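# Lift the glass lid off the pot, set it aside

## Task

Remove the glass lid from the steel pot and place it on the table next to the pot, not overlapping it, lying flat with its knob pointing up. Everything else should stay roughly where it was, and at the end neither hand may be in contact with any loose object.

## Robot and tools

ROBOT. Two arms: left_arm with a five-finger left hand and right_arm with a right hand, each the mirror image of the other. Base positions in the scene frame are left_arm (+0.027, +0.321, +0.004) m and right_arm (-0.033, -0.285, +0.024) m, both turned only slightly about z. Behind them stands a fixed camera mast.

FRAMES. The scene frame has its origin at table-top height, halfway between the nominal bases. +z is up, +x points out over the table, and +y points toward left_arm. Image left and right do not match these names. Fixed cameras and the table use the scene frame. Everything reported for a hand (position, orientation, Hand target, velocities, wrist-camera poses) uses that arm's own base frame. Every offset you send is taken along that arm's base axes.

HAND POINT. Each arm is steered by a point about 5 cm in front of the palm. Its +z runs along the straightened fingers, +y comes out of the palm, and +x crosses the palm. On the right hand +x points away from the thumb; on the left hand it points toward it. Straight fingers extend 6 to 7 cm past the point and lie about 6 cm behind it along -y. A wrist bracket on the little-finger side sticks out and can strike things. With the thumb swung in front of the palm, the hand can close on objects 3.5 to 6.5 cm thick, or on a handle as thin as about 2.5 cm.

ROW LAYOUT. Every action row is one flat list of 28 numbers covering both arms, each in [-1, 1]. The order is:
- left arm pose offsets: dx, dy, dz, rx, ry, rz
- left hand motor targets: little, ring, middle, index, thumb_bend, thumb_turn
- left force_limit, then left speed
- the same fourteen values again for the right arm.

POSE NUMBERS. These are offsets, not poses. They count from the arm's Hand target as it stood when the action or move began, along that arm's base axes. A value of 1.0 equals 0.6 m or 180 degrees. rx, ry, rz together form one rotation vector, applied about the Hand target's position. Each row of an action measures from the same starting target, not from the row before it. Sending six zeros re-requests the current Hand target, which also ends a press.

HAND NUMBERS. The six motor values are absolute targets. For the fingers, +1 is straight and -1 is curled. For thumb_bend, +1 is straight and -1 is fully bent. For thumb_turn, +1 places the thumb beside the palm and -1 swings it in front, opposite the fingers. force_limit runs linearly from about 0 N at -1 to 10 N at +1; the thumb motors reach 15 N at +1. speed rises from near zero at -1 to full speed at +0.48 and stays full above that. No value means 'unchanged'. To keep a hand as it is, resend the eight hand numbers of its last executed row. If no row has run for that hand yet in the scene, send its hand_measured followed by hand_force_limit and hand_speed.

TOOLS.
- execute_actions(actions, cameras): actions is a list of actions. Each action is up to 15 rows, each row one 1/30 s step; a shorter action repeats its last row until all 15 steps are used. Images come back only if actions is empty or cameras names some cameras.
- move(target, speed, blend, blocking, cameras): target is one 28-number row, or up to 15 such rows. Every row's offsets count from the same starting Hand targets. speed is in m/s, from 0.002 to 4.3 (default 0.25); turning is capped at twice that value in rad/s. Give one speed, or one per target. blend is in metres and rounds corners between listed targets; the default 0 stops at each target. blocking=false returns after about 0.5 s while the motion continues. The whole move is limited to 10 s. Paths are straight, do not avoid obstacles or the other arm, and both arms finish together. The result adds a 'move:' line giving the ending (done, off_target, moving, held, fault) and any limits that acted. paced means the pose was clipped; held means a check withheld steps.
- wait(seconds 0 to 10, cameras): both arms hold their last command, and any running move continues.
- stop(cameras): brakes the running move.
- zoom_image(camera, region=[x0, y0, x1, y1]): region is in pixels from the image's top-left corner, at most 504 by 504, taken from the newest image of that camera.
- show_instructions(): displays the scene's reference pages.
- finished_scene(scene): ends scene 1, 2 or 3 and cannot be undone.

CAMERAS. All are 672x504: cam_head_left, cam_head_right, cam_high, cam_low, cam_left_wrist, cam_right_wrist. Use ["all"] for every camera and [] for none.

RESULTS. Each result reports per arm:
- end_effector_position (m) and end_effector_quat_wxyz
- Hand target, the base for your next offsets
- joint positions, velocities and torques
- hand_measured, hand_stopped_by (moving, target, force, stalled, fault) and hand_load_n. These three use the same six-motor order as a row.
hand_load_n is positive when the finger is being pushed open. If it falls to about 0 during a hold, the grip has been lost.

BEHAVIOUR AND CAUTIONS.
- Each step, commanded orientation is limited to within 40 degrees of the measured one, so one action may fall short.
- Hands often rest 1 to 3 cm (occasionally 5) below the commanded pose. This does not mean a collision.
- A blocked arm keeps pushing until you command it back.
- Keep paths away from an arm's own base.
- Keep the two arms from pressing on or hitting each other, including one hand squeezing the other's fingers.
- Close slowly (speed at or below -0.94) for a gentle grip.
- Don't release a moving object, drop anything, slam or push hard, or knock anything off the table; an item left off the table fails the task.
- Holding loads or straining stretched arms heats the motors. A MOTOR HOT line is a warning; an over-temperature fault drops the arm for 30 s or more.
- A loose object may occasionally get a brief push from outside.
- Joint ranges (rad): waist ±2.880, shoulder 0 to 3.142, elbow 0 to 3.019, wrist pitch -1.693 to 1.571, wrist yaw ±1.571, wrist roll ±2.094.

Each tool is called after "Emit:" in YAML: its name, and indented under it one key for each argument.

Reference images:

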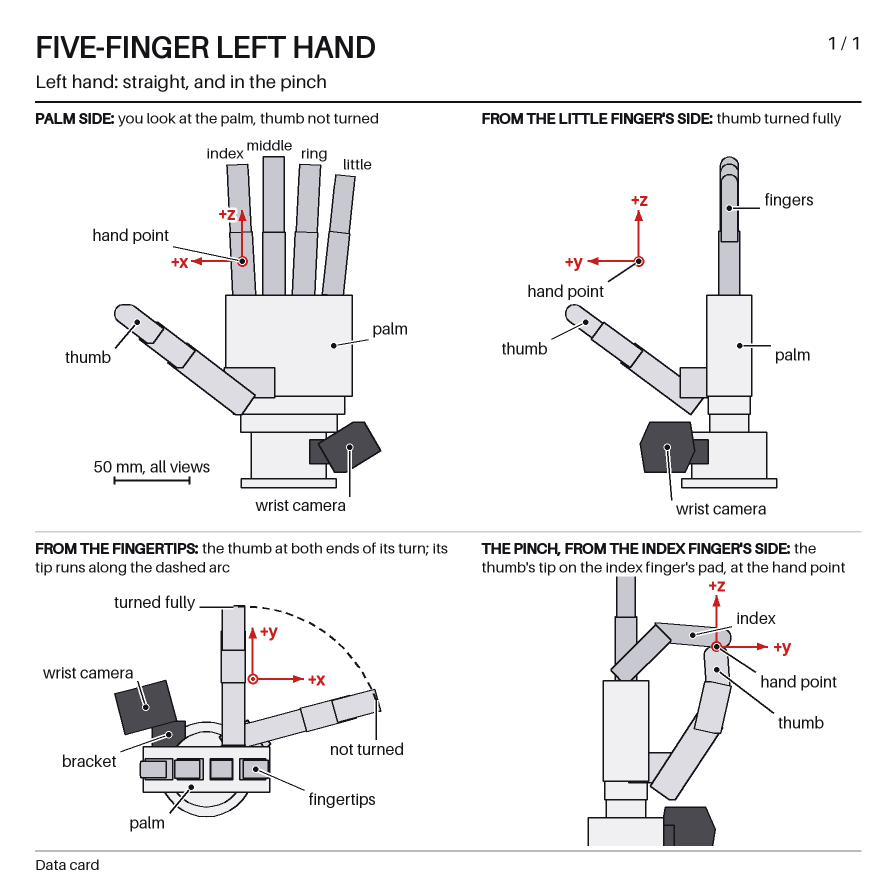

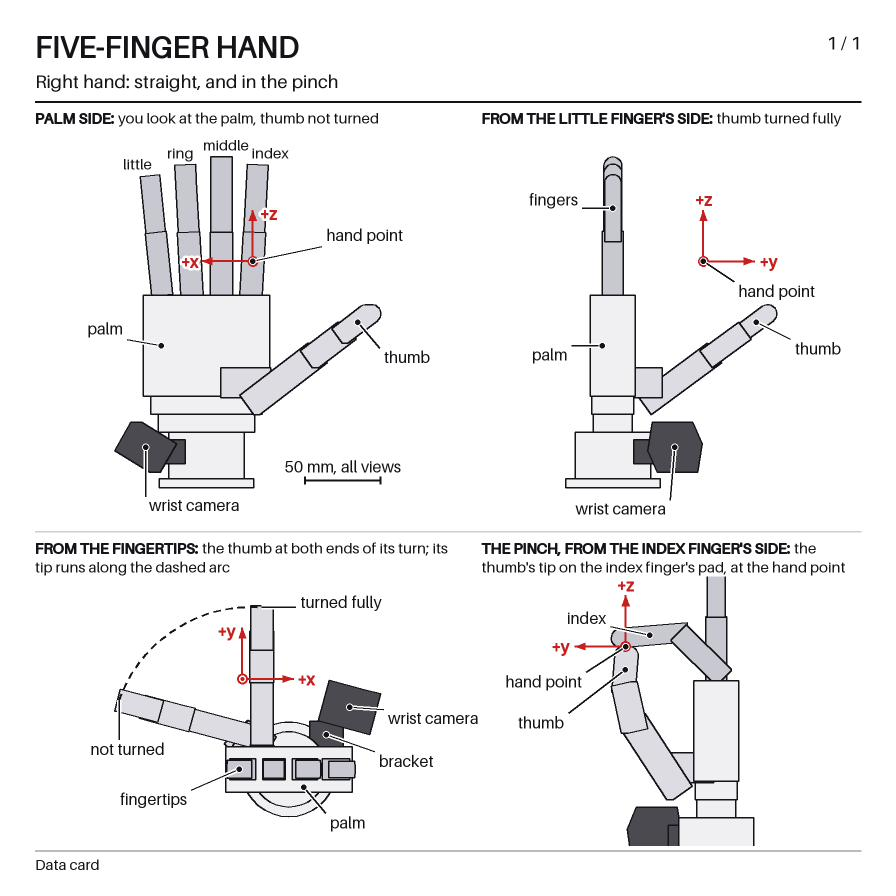

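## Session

Emit:
execute_actions:
  actions: []

Emit:
zoom_image:
  camera: "cam_low"
  region: [180, 190, 360, 330]

Scene clock: 0.00 s.
left_arm: end_effector_position=(+0.4753, -0.2071, +0.2187) hand_measured=(+1.000, +1.000, +1.000, +1.000, +1.000, +1.000) hand_load_n=(+0.0, +0.0, +0.0, +0.0, +0.0, +0.0) hand_stopped_by=(target, target, target, target, target, target) hand_force_limit=0.00 hand_speed=-0.80 end_effector_quat_wxyz=(-0.160, +0.963, -0.204, +0.076) | right_arm: end_effector_position=(+0.4562, +0.1109, +0.2789) hand_measured=(+1.000, +1.000, +1.000, +1.000, +1.000, +1.000) hand_load_n=(+0.0, +0.0, +0.0, +0.0, +0.0, +0.0) hand_stopped_by=(target, target, target, target, target, target) hand_force_limit=0.00 hand_speed=-0.80 end_effector_quat_wxyz=(-0.091, +0.922, +0.204, +0.316)
Joint positions: left_arm=[-0.427 1.555 1.508 -1.442 -0.346 -1.565] | right_arm=[0.328 1.174 1.187 -0.921 -0.106 -1.642]
Joint velocities: within noise
Joint torques (N m): no reading
Heat: left arm: hottest shoulder 31 °C; right arm: hottest elbow 33 °C.
Hand target: left_arm +0.4814, -0.2098, +0.2310; -0.157, +0.963, -0.202, +0.089 | right_arm +0.4618, +0.1128, +0.2910; -0.092, +0.918, +0.203, +0.328

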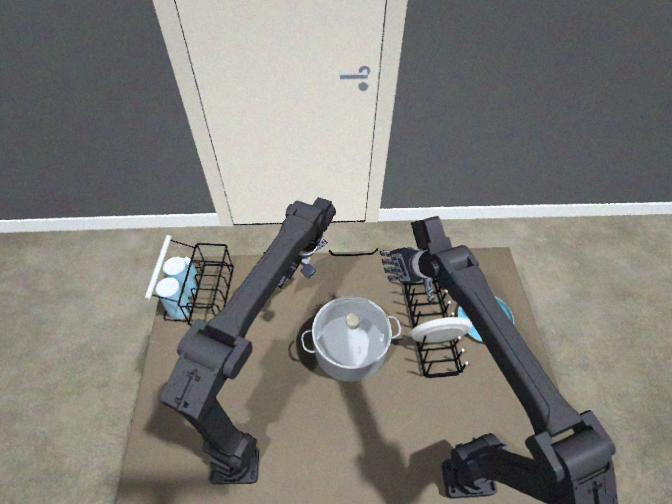

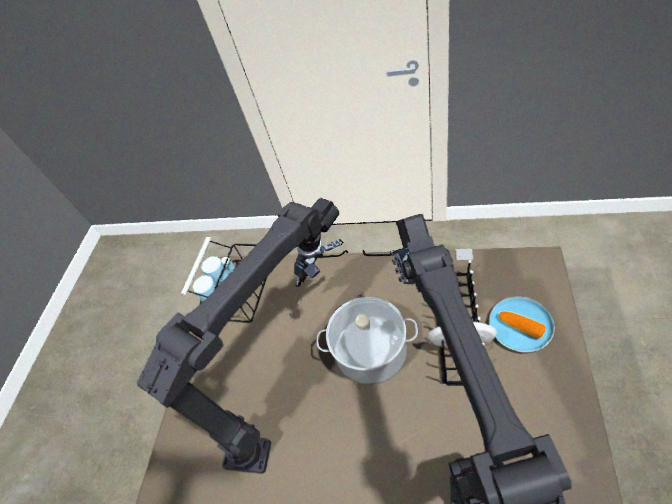

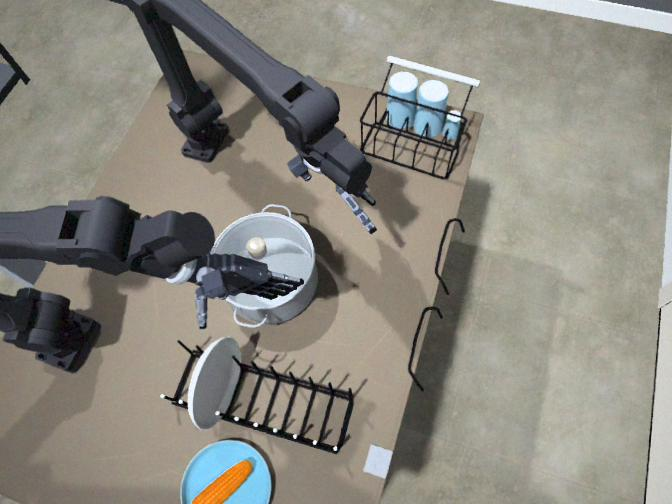

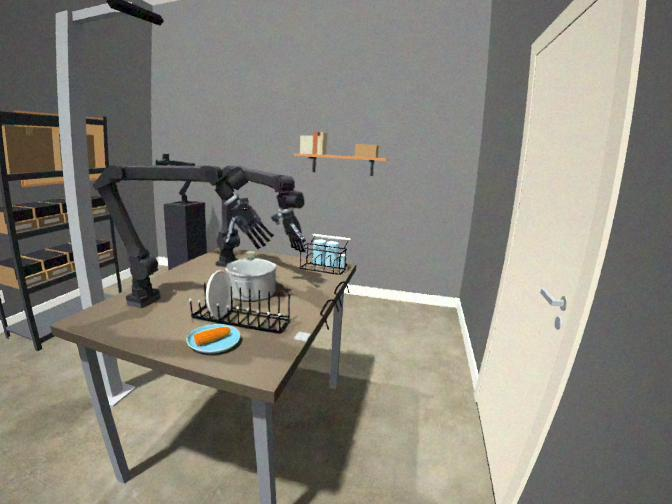

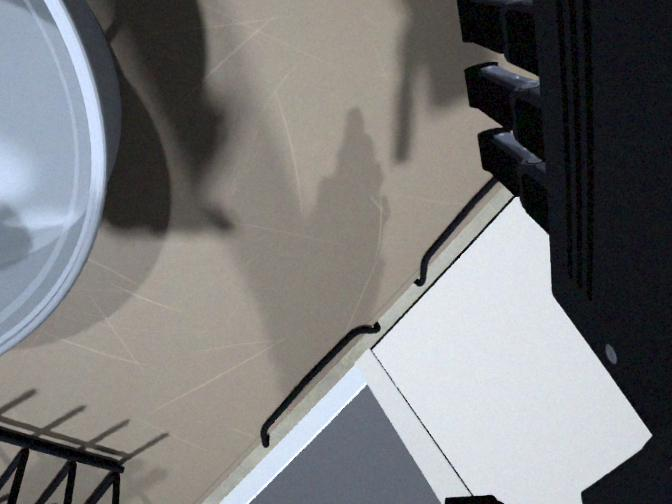

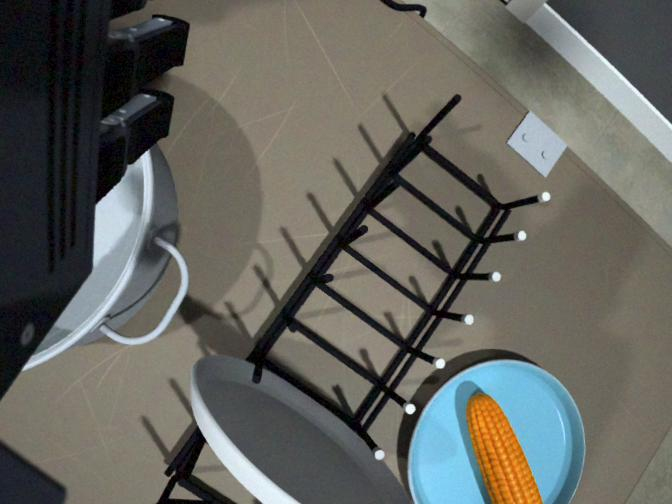

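Scaled by 2.800 from the camera's 672x504 image, which has a finer 960x720 frame.

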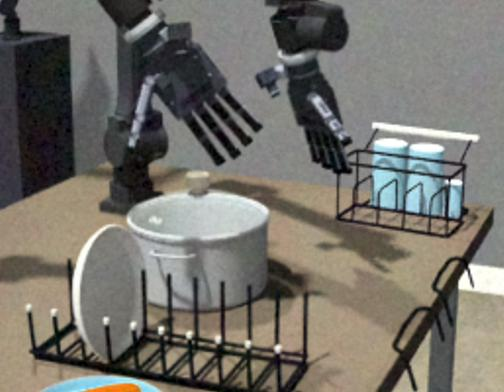

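Emit:
move:
  target:
    - [0, 0, 0.167, 0, 0, 0, -0.9, -0.9, 0.35, 0.35, 0.6, -1, 0, 0.3, -0.1,-0.388,0.117,0,0,-0.14, 1,1,1,1,1,1,0,-0.8]
    - [-0.289, -0.177, 0.115, 0.0921, -0.2398, -0.5453, -0.9, -0.9, 0.35, 0.35, 0.6, -1, 0, 0.3, -0.1,-0.388,0.117,0,0,-0.14, 1,1,1,1,1,1,0,-0.8]
  cameras: ["all"]
  speed: 0.3
  blend: [0.04,0]

Emit:
zoom_image:
  camera: "cam_head_left"
  region: [290, 260, 410, 350]

Emit:
zoom_image:
  camera: "cam_high"
  region: [200, 160, 320, 260]

Emit:
zoom_image:
  camera: "cam_low"
  region: [200, 200, 300, 300]

Scene clock: 50.53 s.
left_arm: end_effector_position=(+0.3099, -0.3149, +0.2922) hand_measured=(-0.900, -0.900, +0.350, +0.350, +0.600, -1.000) hand_load_n=(+0.0, +0.0, +0.5, +0.0, +0.0, +0.0) hand_stopped_by=(target, target, target, target, target, target) hand_force_limit=0.00 hand_speed=0.30 end_effector_quat_wxyz=(+0.205, -0.376, +0.789, -0.440) | right_arm: end_effector_position=(+0.3961, -0.1147, +0.3393) hand_measured=(+1.000, +1.000, +1.000, +1.000, +1.000, +1.000) hand_load_n=(+0.0, +0.5, +0.0, +0.0, +0.0, +0.0) hand_stopped_by=(target, target, target, target, target, target) hand_force_limit=0.00 hand_speed=-0.80 end_effector_quat_wxyz=(-0.024, +0.946, -0.004, +0.324)
Joint positions: left_arm=[-0.735 0.964 0.976 -0.568 -0.038 -0.032] | right_arm=[-0.207 1.044 1.259 -1.144 -0.169 -1.712]
Joint torques (N m): left_arm=[0.09 -7.88 7.01 2.65 0.13 0.09] | right_arm=[0.32 -4.54 11.4 1.35 -0.25 -0.04]
Heat: left arm: hottest elbow 36 °C; right arm: hottest elbow 41 °C.
Hand target: left_arm +0.3081, -0.3161, +0.2998; +0.211, -0.366, +0.785, -0.453 | right_arm +0.4018, -0.1200, +0.3610; -0.019, +0.940, -0.002, +0.339
Off the commanded pose: left_arm 0.008 m, 2 deg | right_arm 0.023 m, 2 deg.
move: off_target (right_arm)

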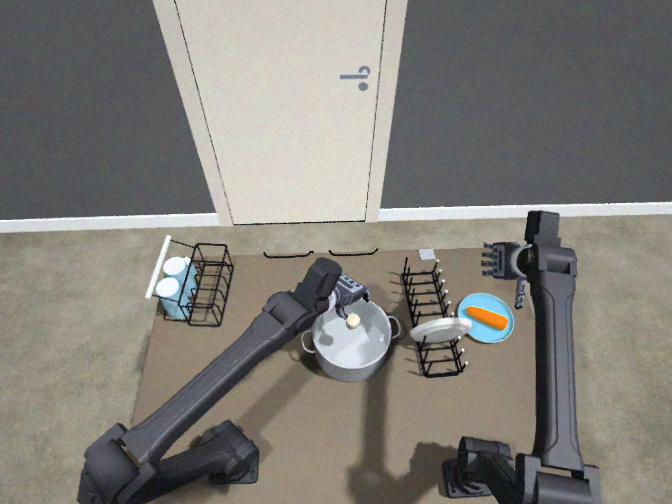

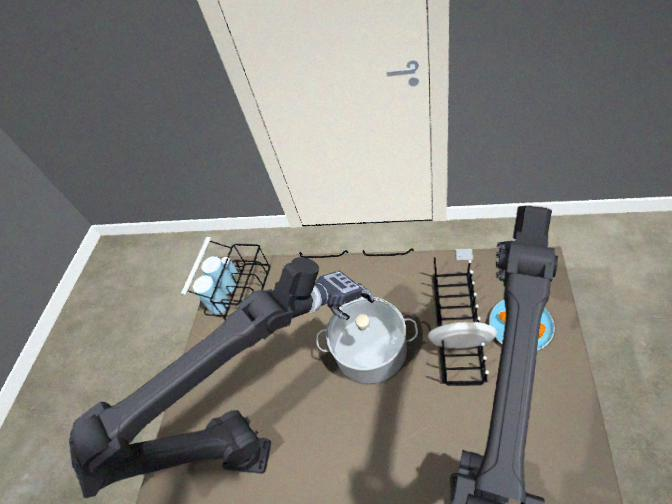

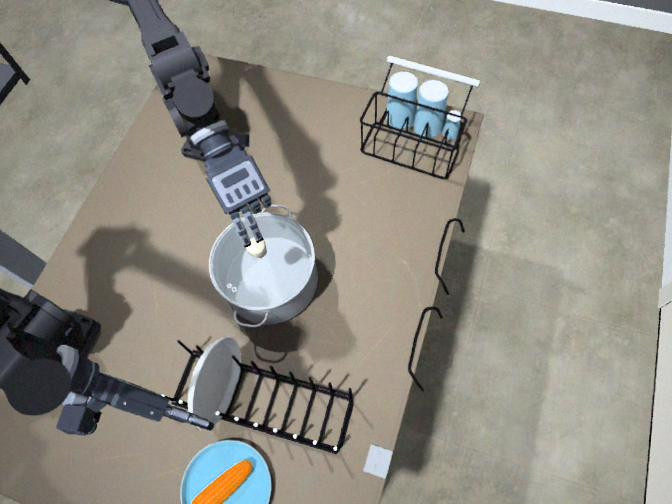

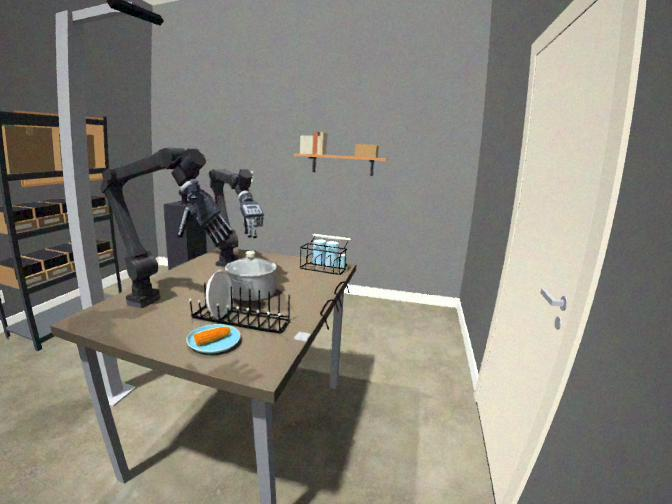

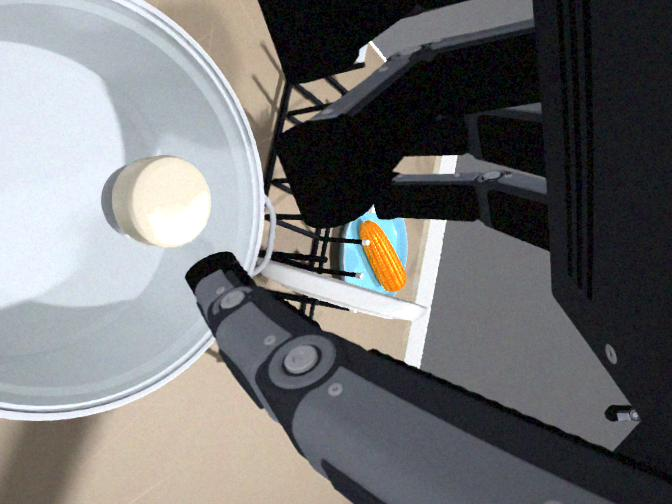

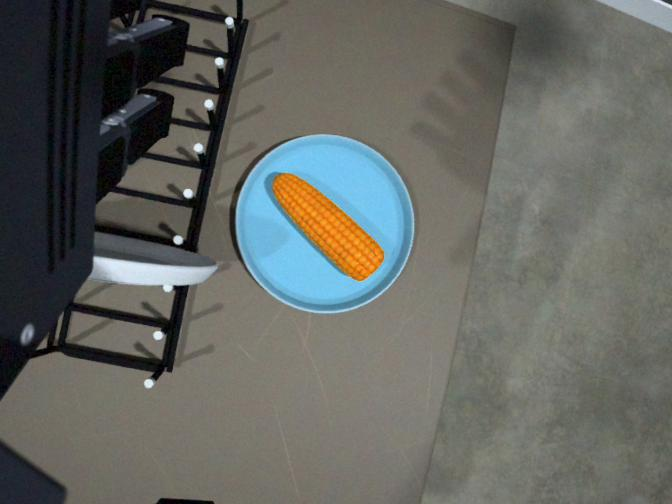

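Scaled by 4.200 from the camera's 672x504 image, which has a finer 960x720 frame.

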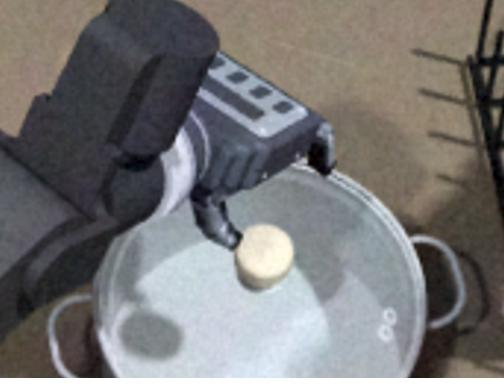

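Scaled by 4.200 from the camera's 672x504 image, which has a finer 960x720 frame.

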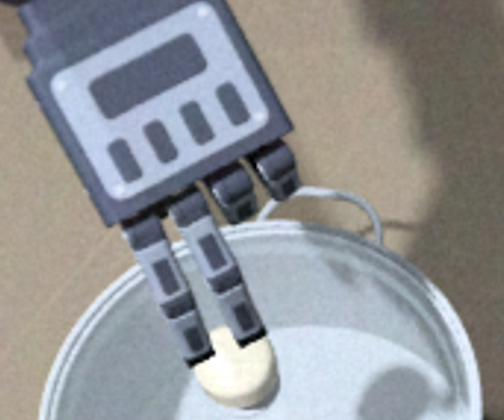

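Scaled by 5.040 from the camera's 672x504 image, which has a finer 960x720 frame.

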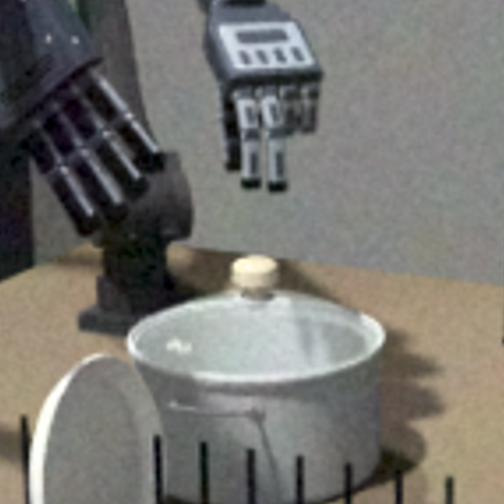

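Emit:
move:
  target: [-0.003, -0.002, -0.150, 0, 0, 0, -0.9, -0.9, 0.35, 0.35, 0.6, -1, 0, 0.3, 0,0,0,0,0,0, 1,1,1,1,1,1,0,-0.8]
  cameras: ["cam_head_left","cam_high","cam_low","cam_left_wrist"]
  speed: 0.12

Emit:
zoom_image:
  camera: "cam_head_left"
  region: [290, 260, 410, 350]

Emit:
zoom_image:
  camera: "cam_high"
  region: [200, 190, 320, 290]

Emit:
zoom_image:
  camera: "cam_low"
  region: [210, 220, 290, 300]

Scene clock: 56.97 s.
left_arm: end_effector_position=(+0.3058, -0.3133, +0.2145) hand_measured=(-0.900, -0.900, +0.350, +0.350, +0.600, -1.000) hand_load_n=(+0.0, +0.0, +0.0, +0.0, +0.0, +0.0) hand_stopped_by=(target, target, target, target, target, target) hand_force_limit=0.00 hand_speed=0.30 end_effector_quat_wxyz=(+0.209, -0.371, +0.783, -0.453) | right_arm: end_effector_position=(+0.3961, -0.1147, +0.3393) hand_measured=(+1.000, +1.000, +1.000, +1.000, +1.000, +1.000) hand_load_n=(+0.0, +0.0, +0.0, +0.0, +0.0, +0.0) hand_stopped_by=(target, target, target, target, target, target) hand_force_limit=0.00 hand_speed=-0.80 end_effector_quat_wxyz=(-0.024, +0.946, -0.004, +0.324)
Joint positions: left_arm=[-0.739 0.96 0.753 -0.32 -0.038 -0.032] | right_arm=[-0.207 1.044 1.259 -1.144 -0.169 -1.712]
Joint torques (N m): left_arm=[-0.15 -4.95 6.84 2.67 -0.11 0.05] | right_arm=[0.32 -4.54 11.4 1.35 -0.25 -0.03]
Heat: left arm: hottest elbow 36 °C; right arm: hottest elbow 42 °C.
Hand target: left_arm +0.3063, -0.3173, +0.2098; +0.211, -0.366, +0.785, -0.453 | right_arm +0.4018, -0.1200, +0.3610; -0.019, +0.940, -0.002, +0.339
Off the commanded pose: left_arm 0.006 m, 1 deg | right_arm 0.023 m, 2 deg.
move: off_target (right_arm)
Images, in order (width x height): cam_head_left 672x504, cam_high 672x504, cam_low 672x504, cam_left_wrist 672x504.

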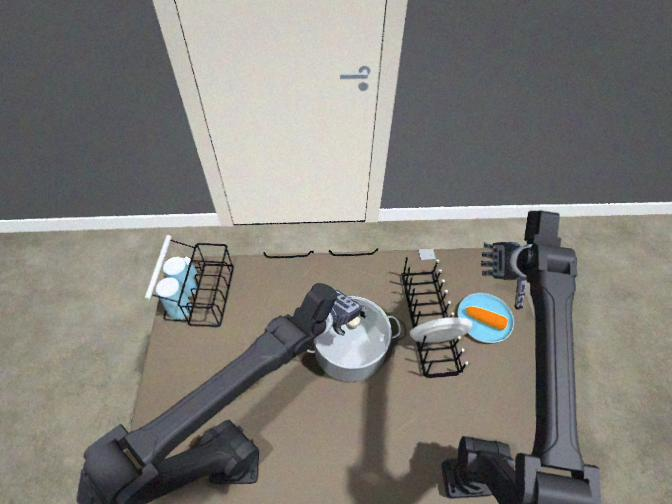

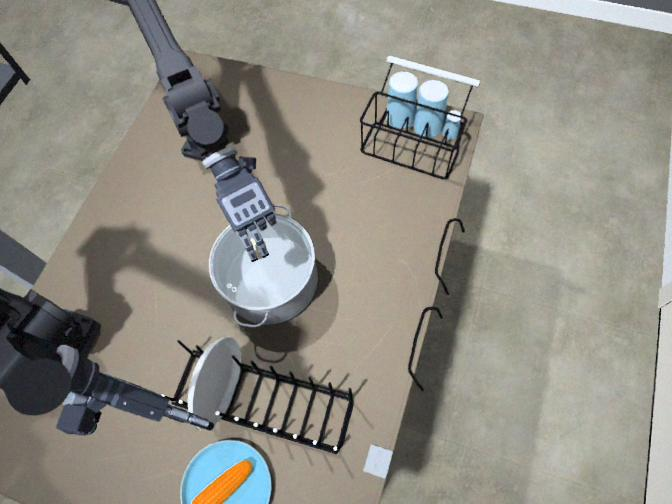

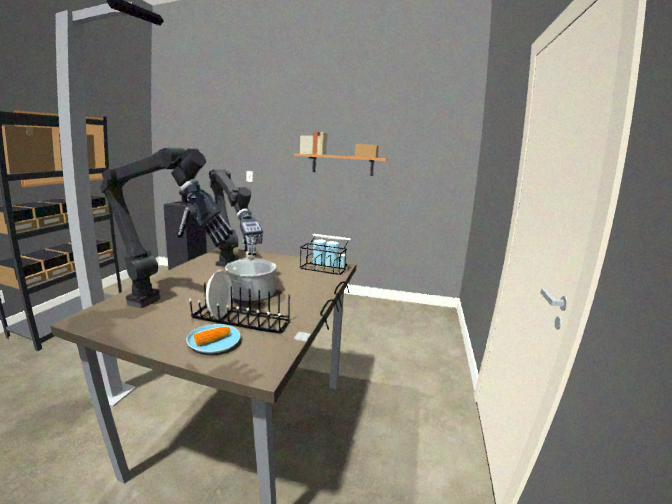

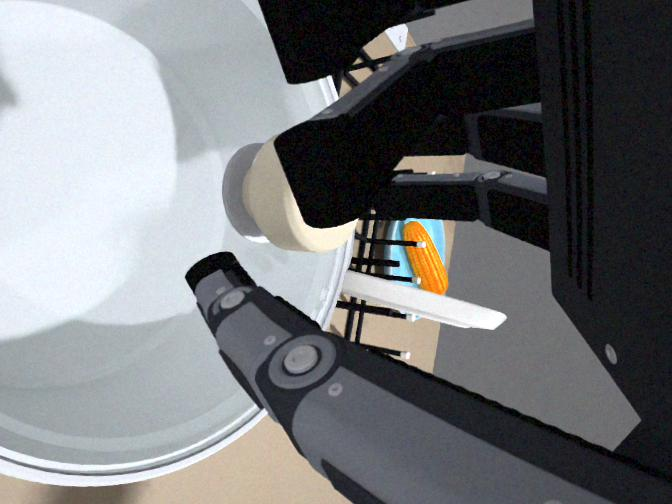

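Scaled by 4.200 from the camera's 672x504 image, which has a finer 960x720 frame.

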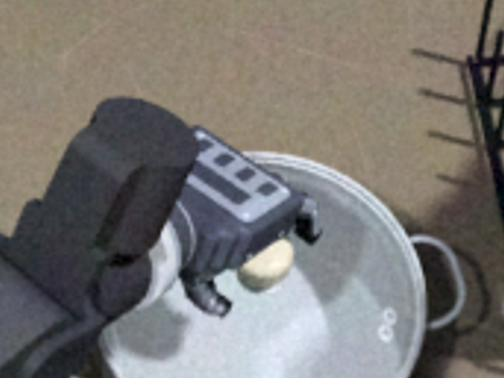

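Scaled by 4.200 from the camera's 672x504 image, which has a finer 960x720 frame.

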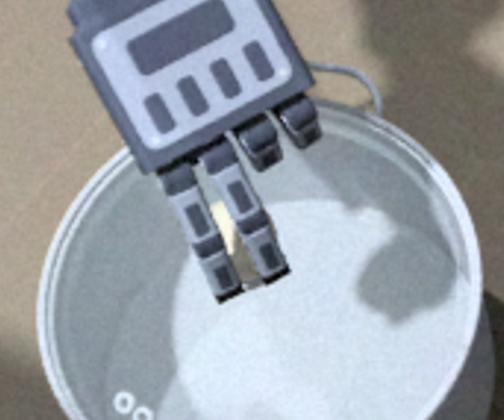

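Scaled by 6.300 from the camera's 672x504 image, which has a finer 960x720 frame.

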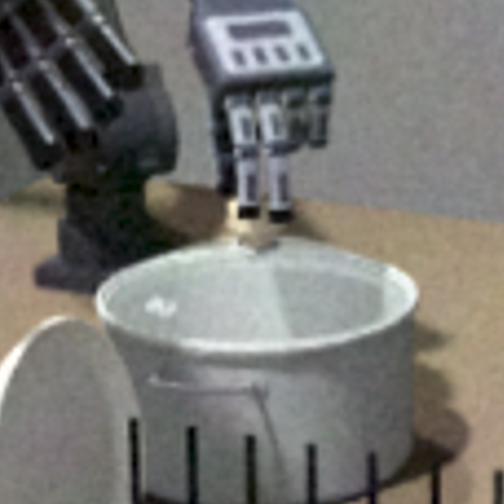

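Emit:
move:
  target:
    - [0.0103, 0.0035, -0.028, 0, 0, 0, -0.9, -0.9, 0.35, 0.35, 0.6, -1, 0, 0.3, 0,0,0,0,0,0, 1,1,1,1,1,1,0,-0.8]
    - [0.0142, 0.0003, 0.0087, -0.0125, -0.0149, 0, -0.9, -0.9, 0.35, 0.35, 0.6, -1, 0, 0.3, 0,0,0,0,0,0, 1,1,1,1,1,1,0,-0.8]
  cameras: ["cam_head_left","cam_high","cam_low","cam_left_wrist"]
  speed: 0.06

Emit:
zoom_image:
  camera: "cam_high"
  region: [200, 190, 320, 290]

Emit:
zoom_image:
  camera: "cam_low"
  region: [210, 220, 290, 300]

Scene clock: 77.87 s.
left_arm: end_effector_position=(+0.3105, -0.3182, +0.2038) hand_measured=(-0.900, -0.900, +0.350, +0.350, +0.600, -1.000) hand_load_n=(+0.0, +0.0, +0.0, +0.0, +0.0, +0.0) hand_stopped_by=(target, target, target, target, target, target) hand_force_limit=0.00 hand_speed=0.30 end_effector_quat_wxyz=(+0.212, -0.365, +0.779, -0.464) | right_arm: end_effector_position=(+0.3961, -0.1147, +0.3393) hand_measured=(+1.000, +1.000, +1.000, +1.000, +1.000, +1.000) hand_load_n=(+0.0, +0.0, +0.0, +0.0, +0.0, +0.0) hand_stopped_by=(target, target, target, target, target, target) hand_force_limit=0.00 hand_speed=-0.80 end_effector_quat_wxyz=(-0.024, +0.946, -0.004, +0.324)
Joint positions: left_arm=[-0.736 0.979 0.721 -0.243 -0.028 -0.024] | right_arm=[-0.207 1.044 1.259 -1.144 -0.169 -1.712]
Joint torques (N m): left_arm=[0.73 -7.47 7.23 2.67 0.08 0.07] | right_arm=[0.32 -4.54 11.4 1.35 -0.25 -0.03]
Heat: left arm: hottest elbow 36 °C; right arm: hottest elbow 44 °C.
Hand target: left_arm +0.3149, -0.3171, +0.2153; +0.222, -0.359, +0.771, -0.477 | right_arm +0.4018, -0.1200, +0.3610; -0.019, +0.940, -0.002, +0.339
Off the commanded pose: left_arm 0.012 m, 2 deg | right_arm 0.023 m, 2 deg.
move: off_target (left_arm, right_arm)
Images, in order (width x height): cam_head_left 672x504, cam_high 672x504, cam_low 672x504, cam_left_wrist 672x504.

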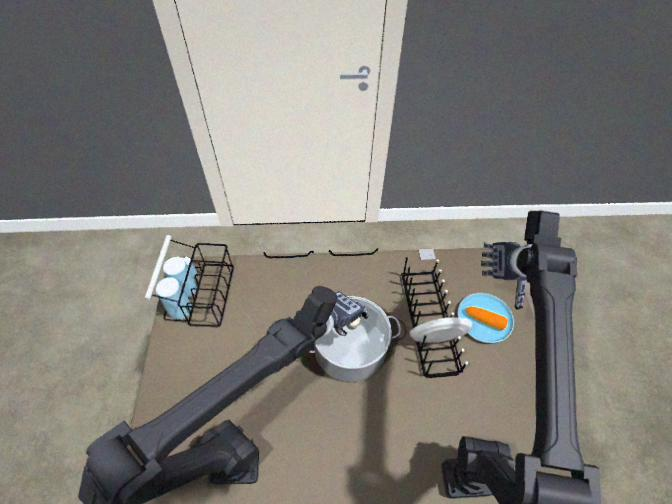

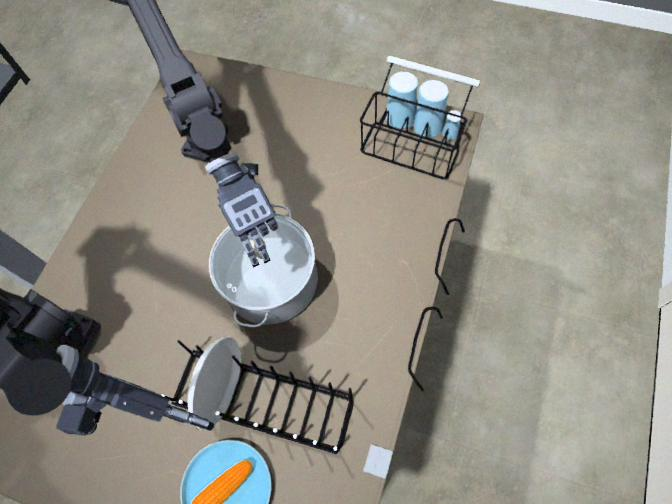

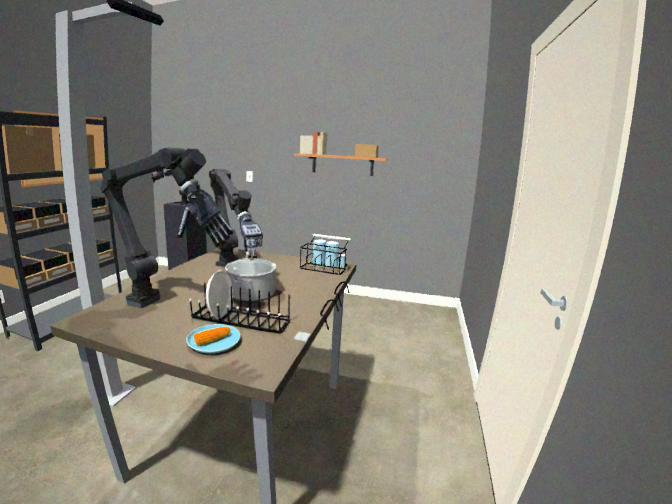

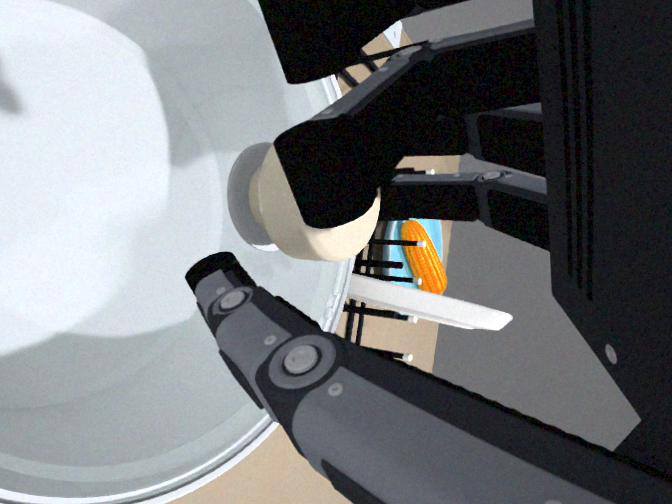

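Scaled by 4.200 from the camera's 672x504 image, which has a finer 960x720 frame.

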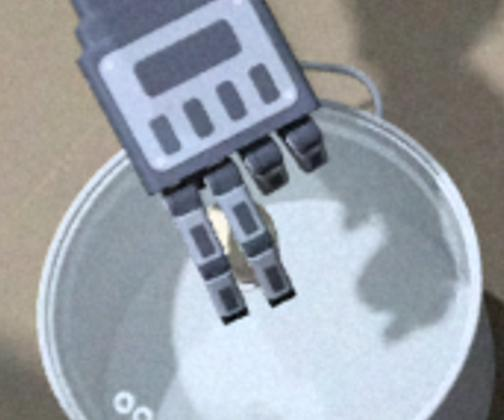

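Scaled by 6.300 from the camera's 672x504 image, which has a finer 960x720 frame.

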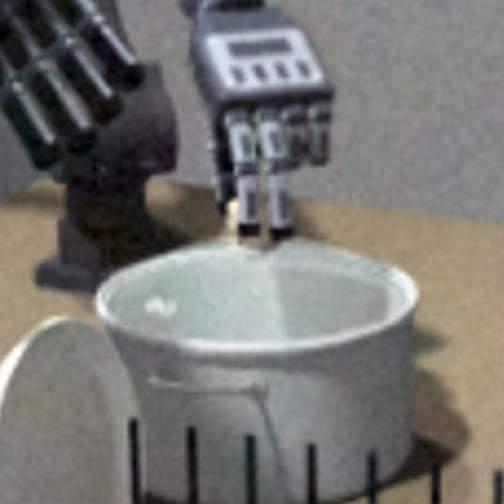

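Emit:
move:
  target:
    - [0.002, 0.012, -0.042, 0, 0, 0, -0.9, -0.9, 0.35, 0.35, 0.6, -1, 0, 0.3, 0,0,0,0,0,0, 1,1,1,1,1,1,0,-0.8]
    - [0.0058, 0.0088, -0.0055, 0, 0, 0, -0.9, -0.9, 0.35, 0.35, 0.6, -1, 0, 0.3, 0,0,0,0,0,0, 1,1,1,1,1,1,0,-0.8]
  cameras: ["cam_head_left","cam_high","cam_low","cam_left_wrist"]
  speed: 0.06

Emit:
zoom_image:
  camera: "cam_high"
  region: [200, 190, 320, 290]

Emit:
zoom_image:
  camera: "cam_head_left"
  region: [290, 260, 410, 350]

Emit:
zoom_image:
  camera: "cam_low"
  region: [210, 220, 290, 300]

Scene clock: 95.53 s.
left_arm: end_effector_position=(+0.3099, -0.3096, +0.1876) hand_measured=(-0.900, -0.900, +0.350, +0.350, +0.600, -1.000) hand_load_n=(+0.0, +0.0, +3.0, +0.5, +0.0, +0.0) hand_stopped_by=(target, target, target, target, target, target) hand_force_limit=0.00 hand_speed=0.30 end_effector_quat_wxyz=(+0.213, -0.365, +0.778, -0.466) | right_arm: end_effector_position=(+0.3961, -0.1147, +0.3393) hand_measured=(+1.000, +1.000, +1.000, +1.000, +1.000, +1.000) hand_load_n=(+0.0, +0.0, +0.0, +0.0, +0.0, +0.0) hand_stopped_by=(target, target, target, target, target, target) hand_force_limit=0.00 hand_speed=-0.80 end_effector_quat_wxyz=(-0.024, +0.946, -0.004, +0.324)
Joint positions: left_arm=[-0.716 0.972 0.669 -0.193 -0.01 -0.016] | right_arm=[-0.207 1.044 1.259 -1.144 -0.169 -1.712]
Joint torques (N m): left_arm=[0.85 -7 10.07 1.18 0.14 0.08] | right_arm=[0.26 -4.54 11.4 1.35 -0.25 -0.03]
Heat: left arm: hottest elbow 35 °C; right arm: hottest elbow 46 °C.
Hand target: left_arm +0.3183, -0.3117, +0.2118; +0.222, -0.359, +0.771, -0.477 | right_arm +0.4018, -0.1200, +0.3610; -0.019, +0.940, -0.002, +0.339
Off the commanded pose: left_arm 0.026 m, 2 deg | right_arm 0.023 m, 2 deg.
move: off_target (left_arm, right_arm)
Images, in order (width x height): cam_head_left 672x504, cam_high 672x504, cam_low 672x504, cam_left_wrist 672x504.

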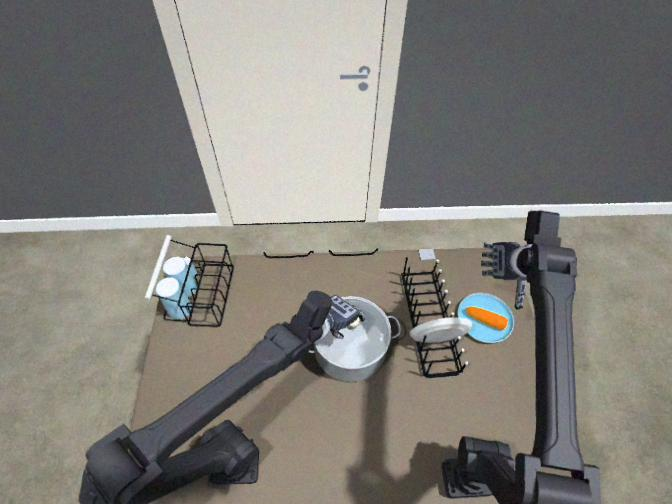

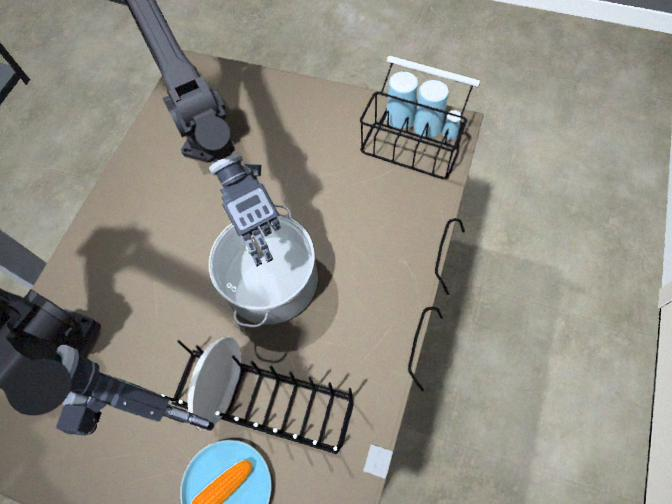

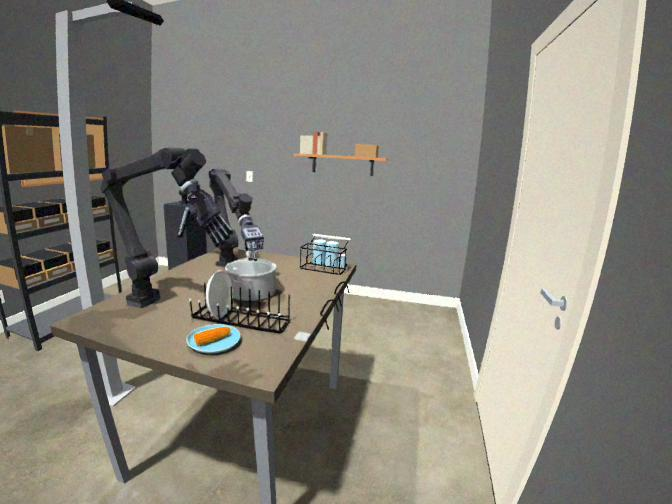

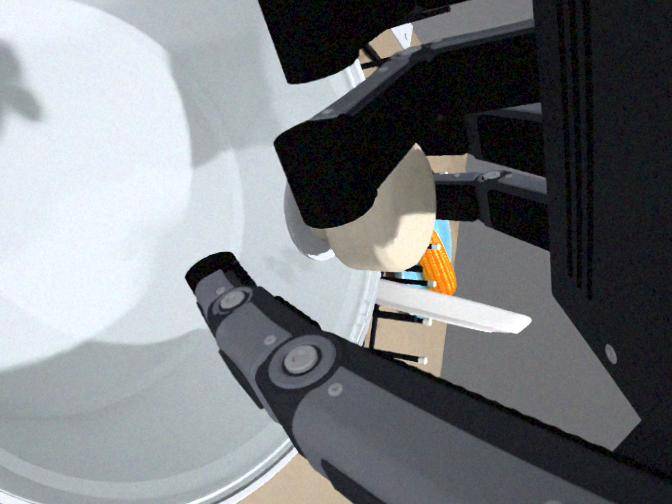

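Scaled by 4.200 from the camera's 672x504 image, which has a finer 960x720 frame.

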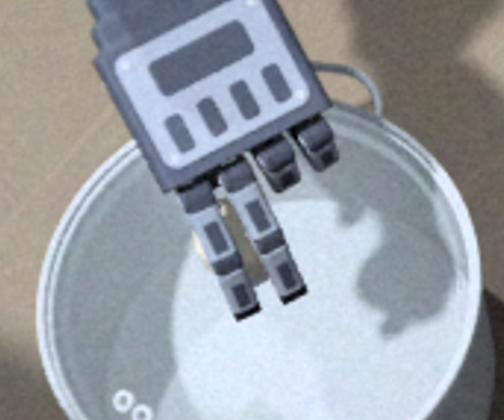

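Scaled by 4.200 from the camera's 672x504 image, which has a finer 960x720 frame.

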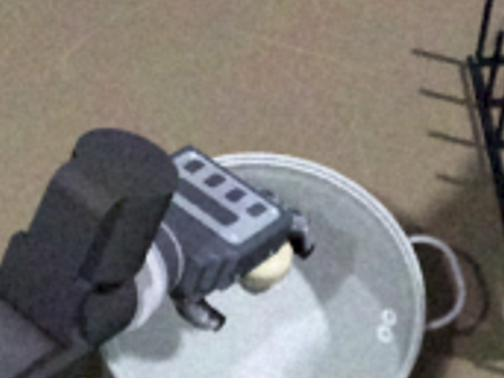

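Scaled by 6.300 from the camera's 672x504 image, which has a finer 960x720 frame.

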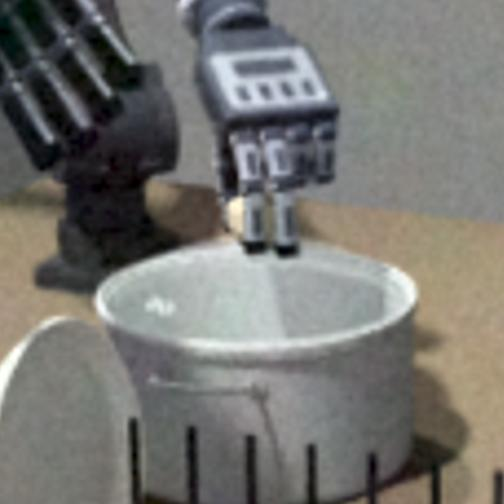

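Emit:
move:
  target: [0.010, -0.0085, 0.022, 0, 0, 0, -0.9, -0.9, 0.35, 0.35, 0.6, -1, 0, 0.3, 0,0,0,0,0,0, 1,1,1,1,1,1,0,-0.8]
  cameras: ["cam_head_left","cam_high","cam_low","cam_left_wrist"]
  speed: 0.05

Emit:
zoom_image:
  camera: "cam_head_left"
  region: [290, 260, 410, 350]

Emit:
zoom_image:
  camera: "cam_low"
  region: [210, 220, 290, 300]

Scene clock: 104.17 s.
left_arm: end_effector_position=(+0.3101, -0.3095, +0.1944) hand_measured=(-0.900, -0.900, +0.350, +0.350, +0.600, -1.000) hand_load_n=(+0.0, +0.0, +0.0, +0.0, +0.0, +0.0) hand_stopped_by=(target, target, target, target, target, target) hand_force_limit=0.00 hand_speed=0.30 end_effector_quat_wxyz=(+0.210, -0.366, +0.781, -0.460) | right_arm: end_effector_position=(+0.3961, -0.1147, +0.3393) hand_measured=(+1.000, +1.000, +1.000, +1.000, +1.000, +1.000) hand_load_n=(+0.0, +0.0, +0.0, +0.0, +0.0, +0.0) hand_stopped_by=(target, target, target, target, target, target) hand_force_limit=0.00 hand_speed=-0.80 end_effector_quat_wxyz=(-0.024, +0.946, -0.004, +0.324)
Joint positions: left_arm=[-0.715 0.972 0.697 -0.236 -0.01 -0.015] | right_arm=[-0.207 1.044 1.259 -1.144 -0.169 -1.712]
Joint torques (N m): left_arm=[1.14 -5.89 11.19 1.59 0.15 0.06] | right_arm=[0.32 -4.48 11.4 1.35 -0.25 -0.03]
Heat: left arm: hottest elbow 36 °C; right arm: hottest elbow 47 °C.
Hand target: left_arm +0.3243, -0.3169, +0.2251; +0.222, -0.359, +0.771, -0.477 | right_arm +0.4018, -0.1200, +0.3610; -0.019, +0.940, -0.002, +0.339
Off the commanded pose: left_arm 0.035 m, 3 deg | right_arm 0.023 m, 2 deg.
move: off_target (left_arm, right_arm)
Images, in order (width x height): cam_head_left 672x504, cam_high 672x504, cam_low 672x504, cam_left_wrist 672x504.

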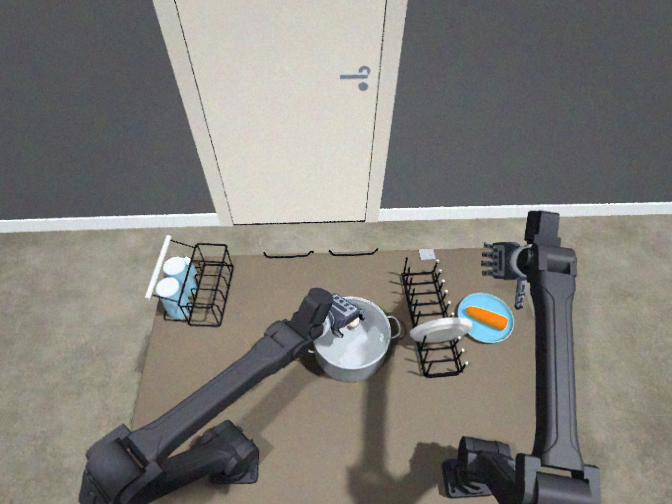

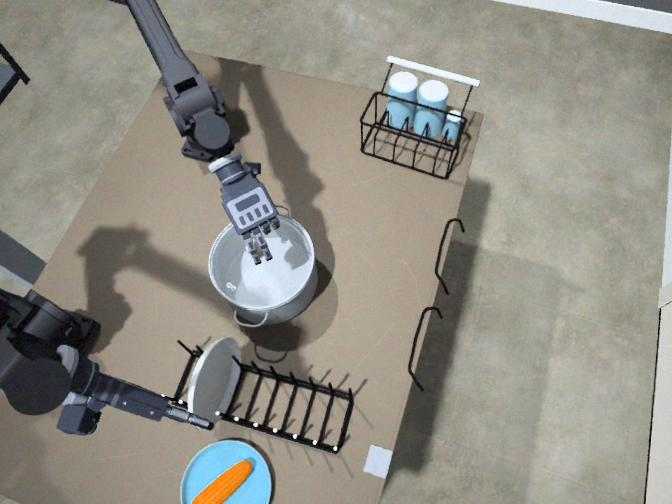

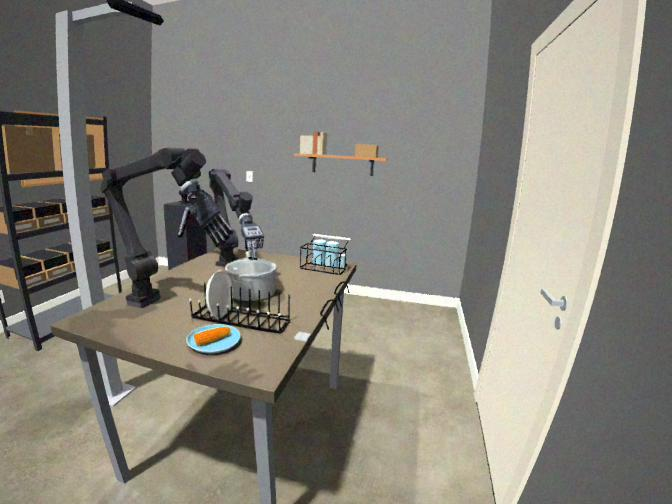

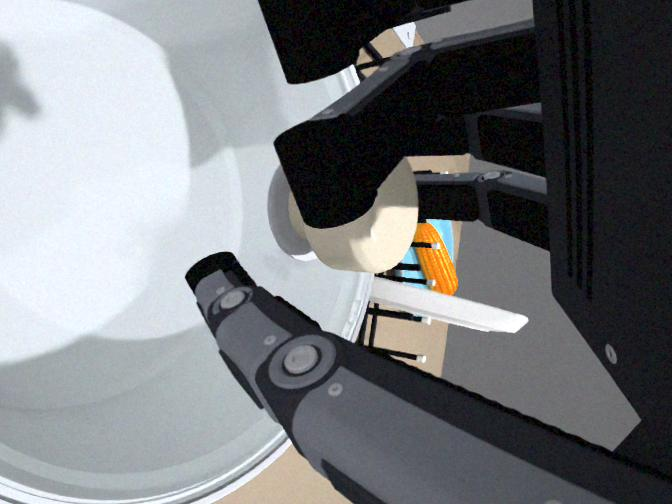

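Scaled by 4.200 from the camera's 672x504 image, which has a finer 960x720 frame.

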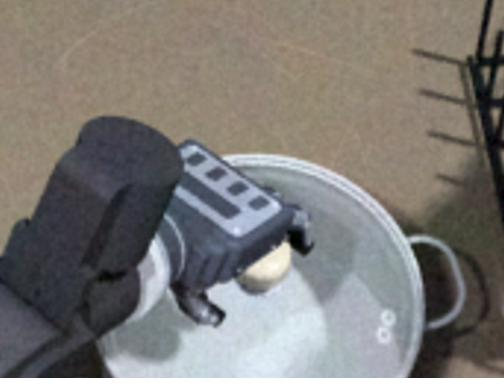

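Scaled by 6.300 from the camera's 672x504 image, which has a finer 960x720 frame.

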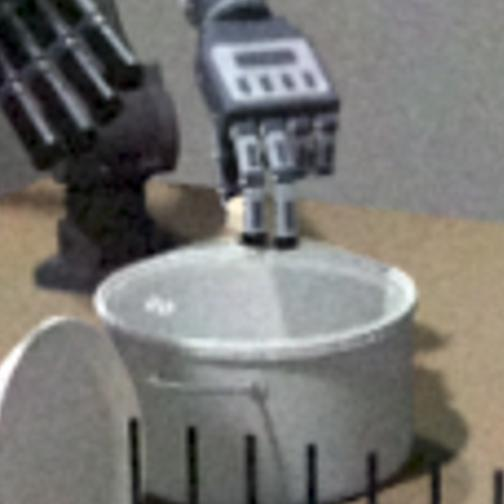

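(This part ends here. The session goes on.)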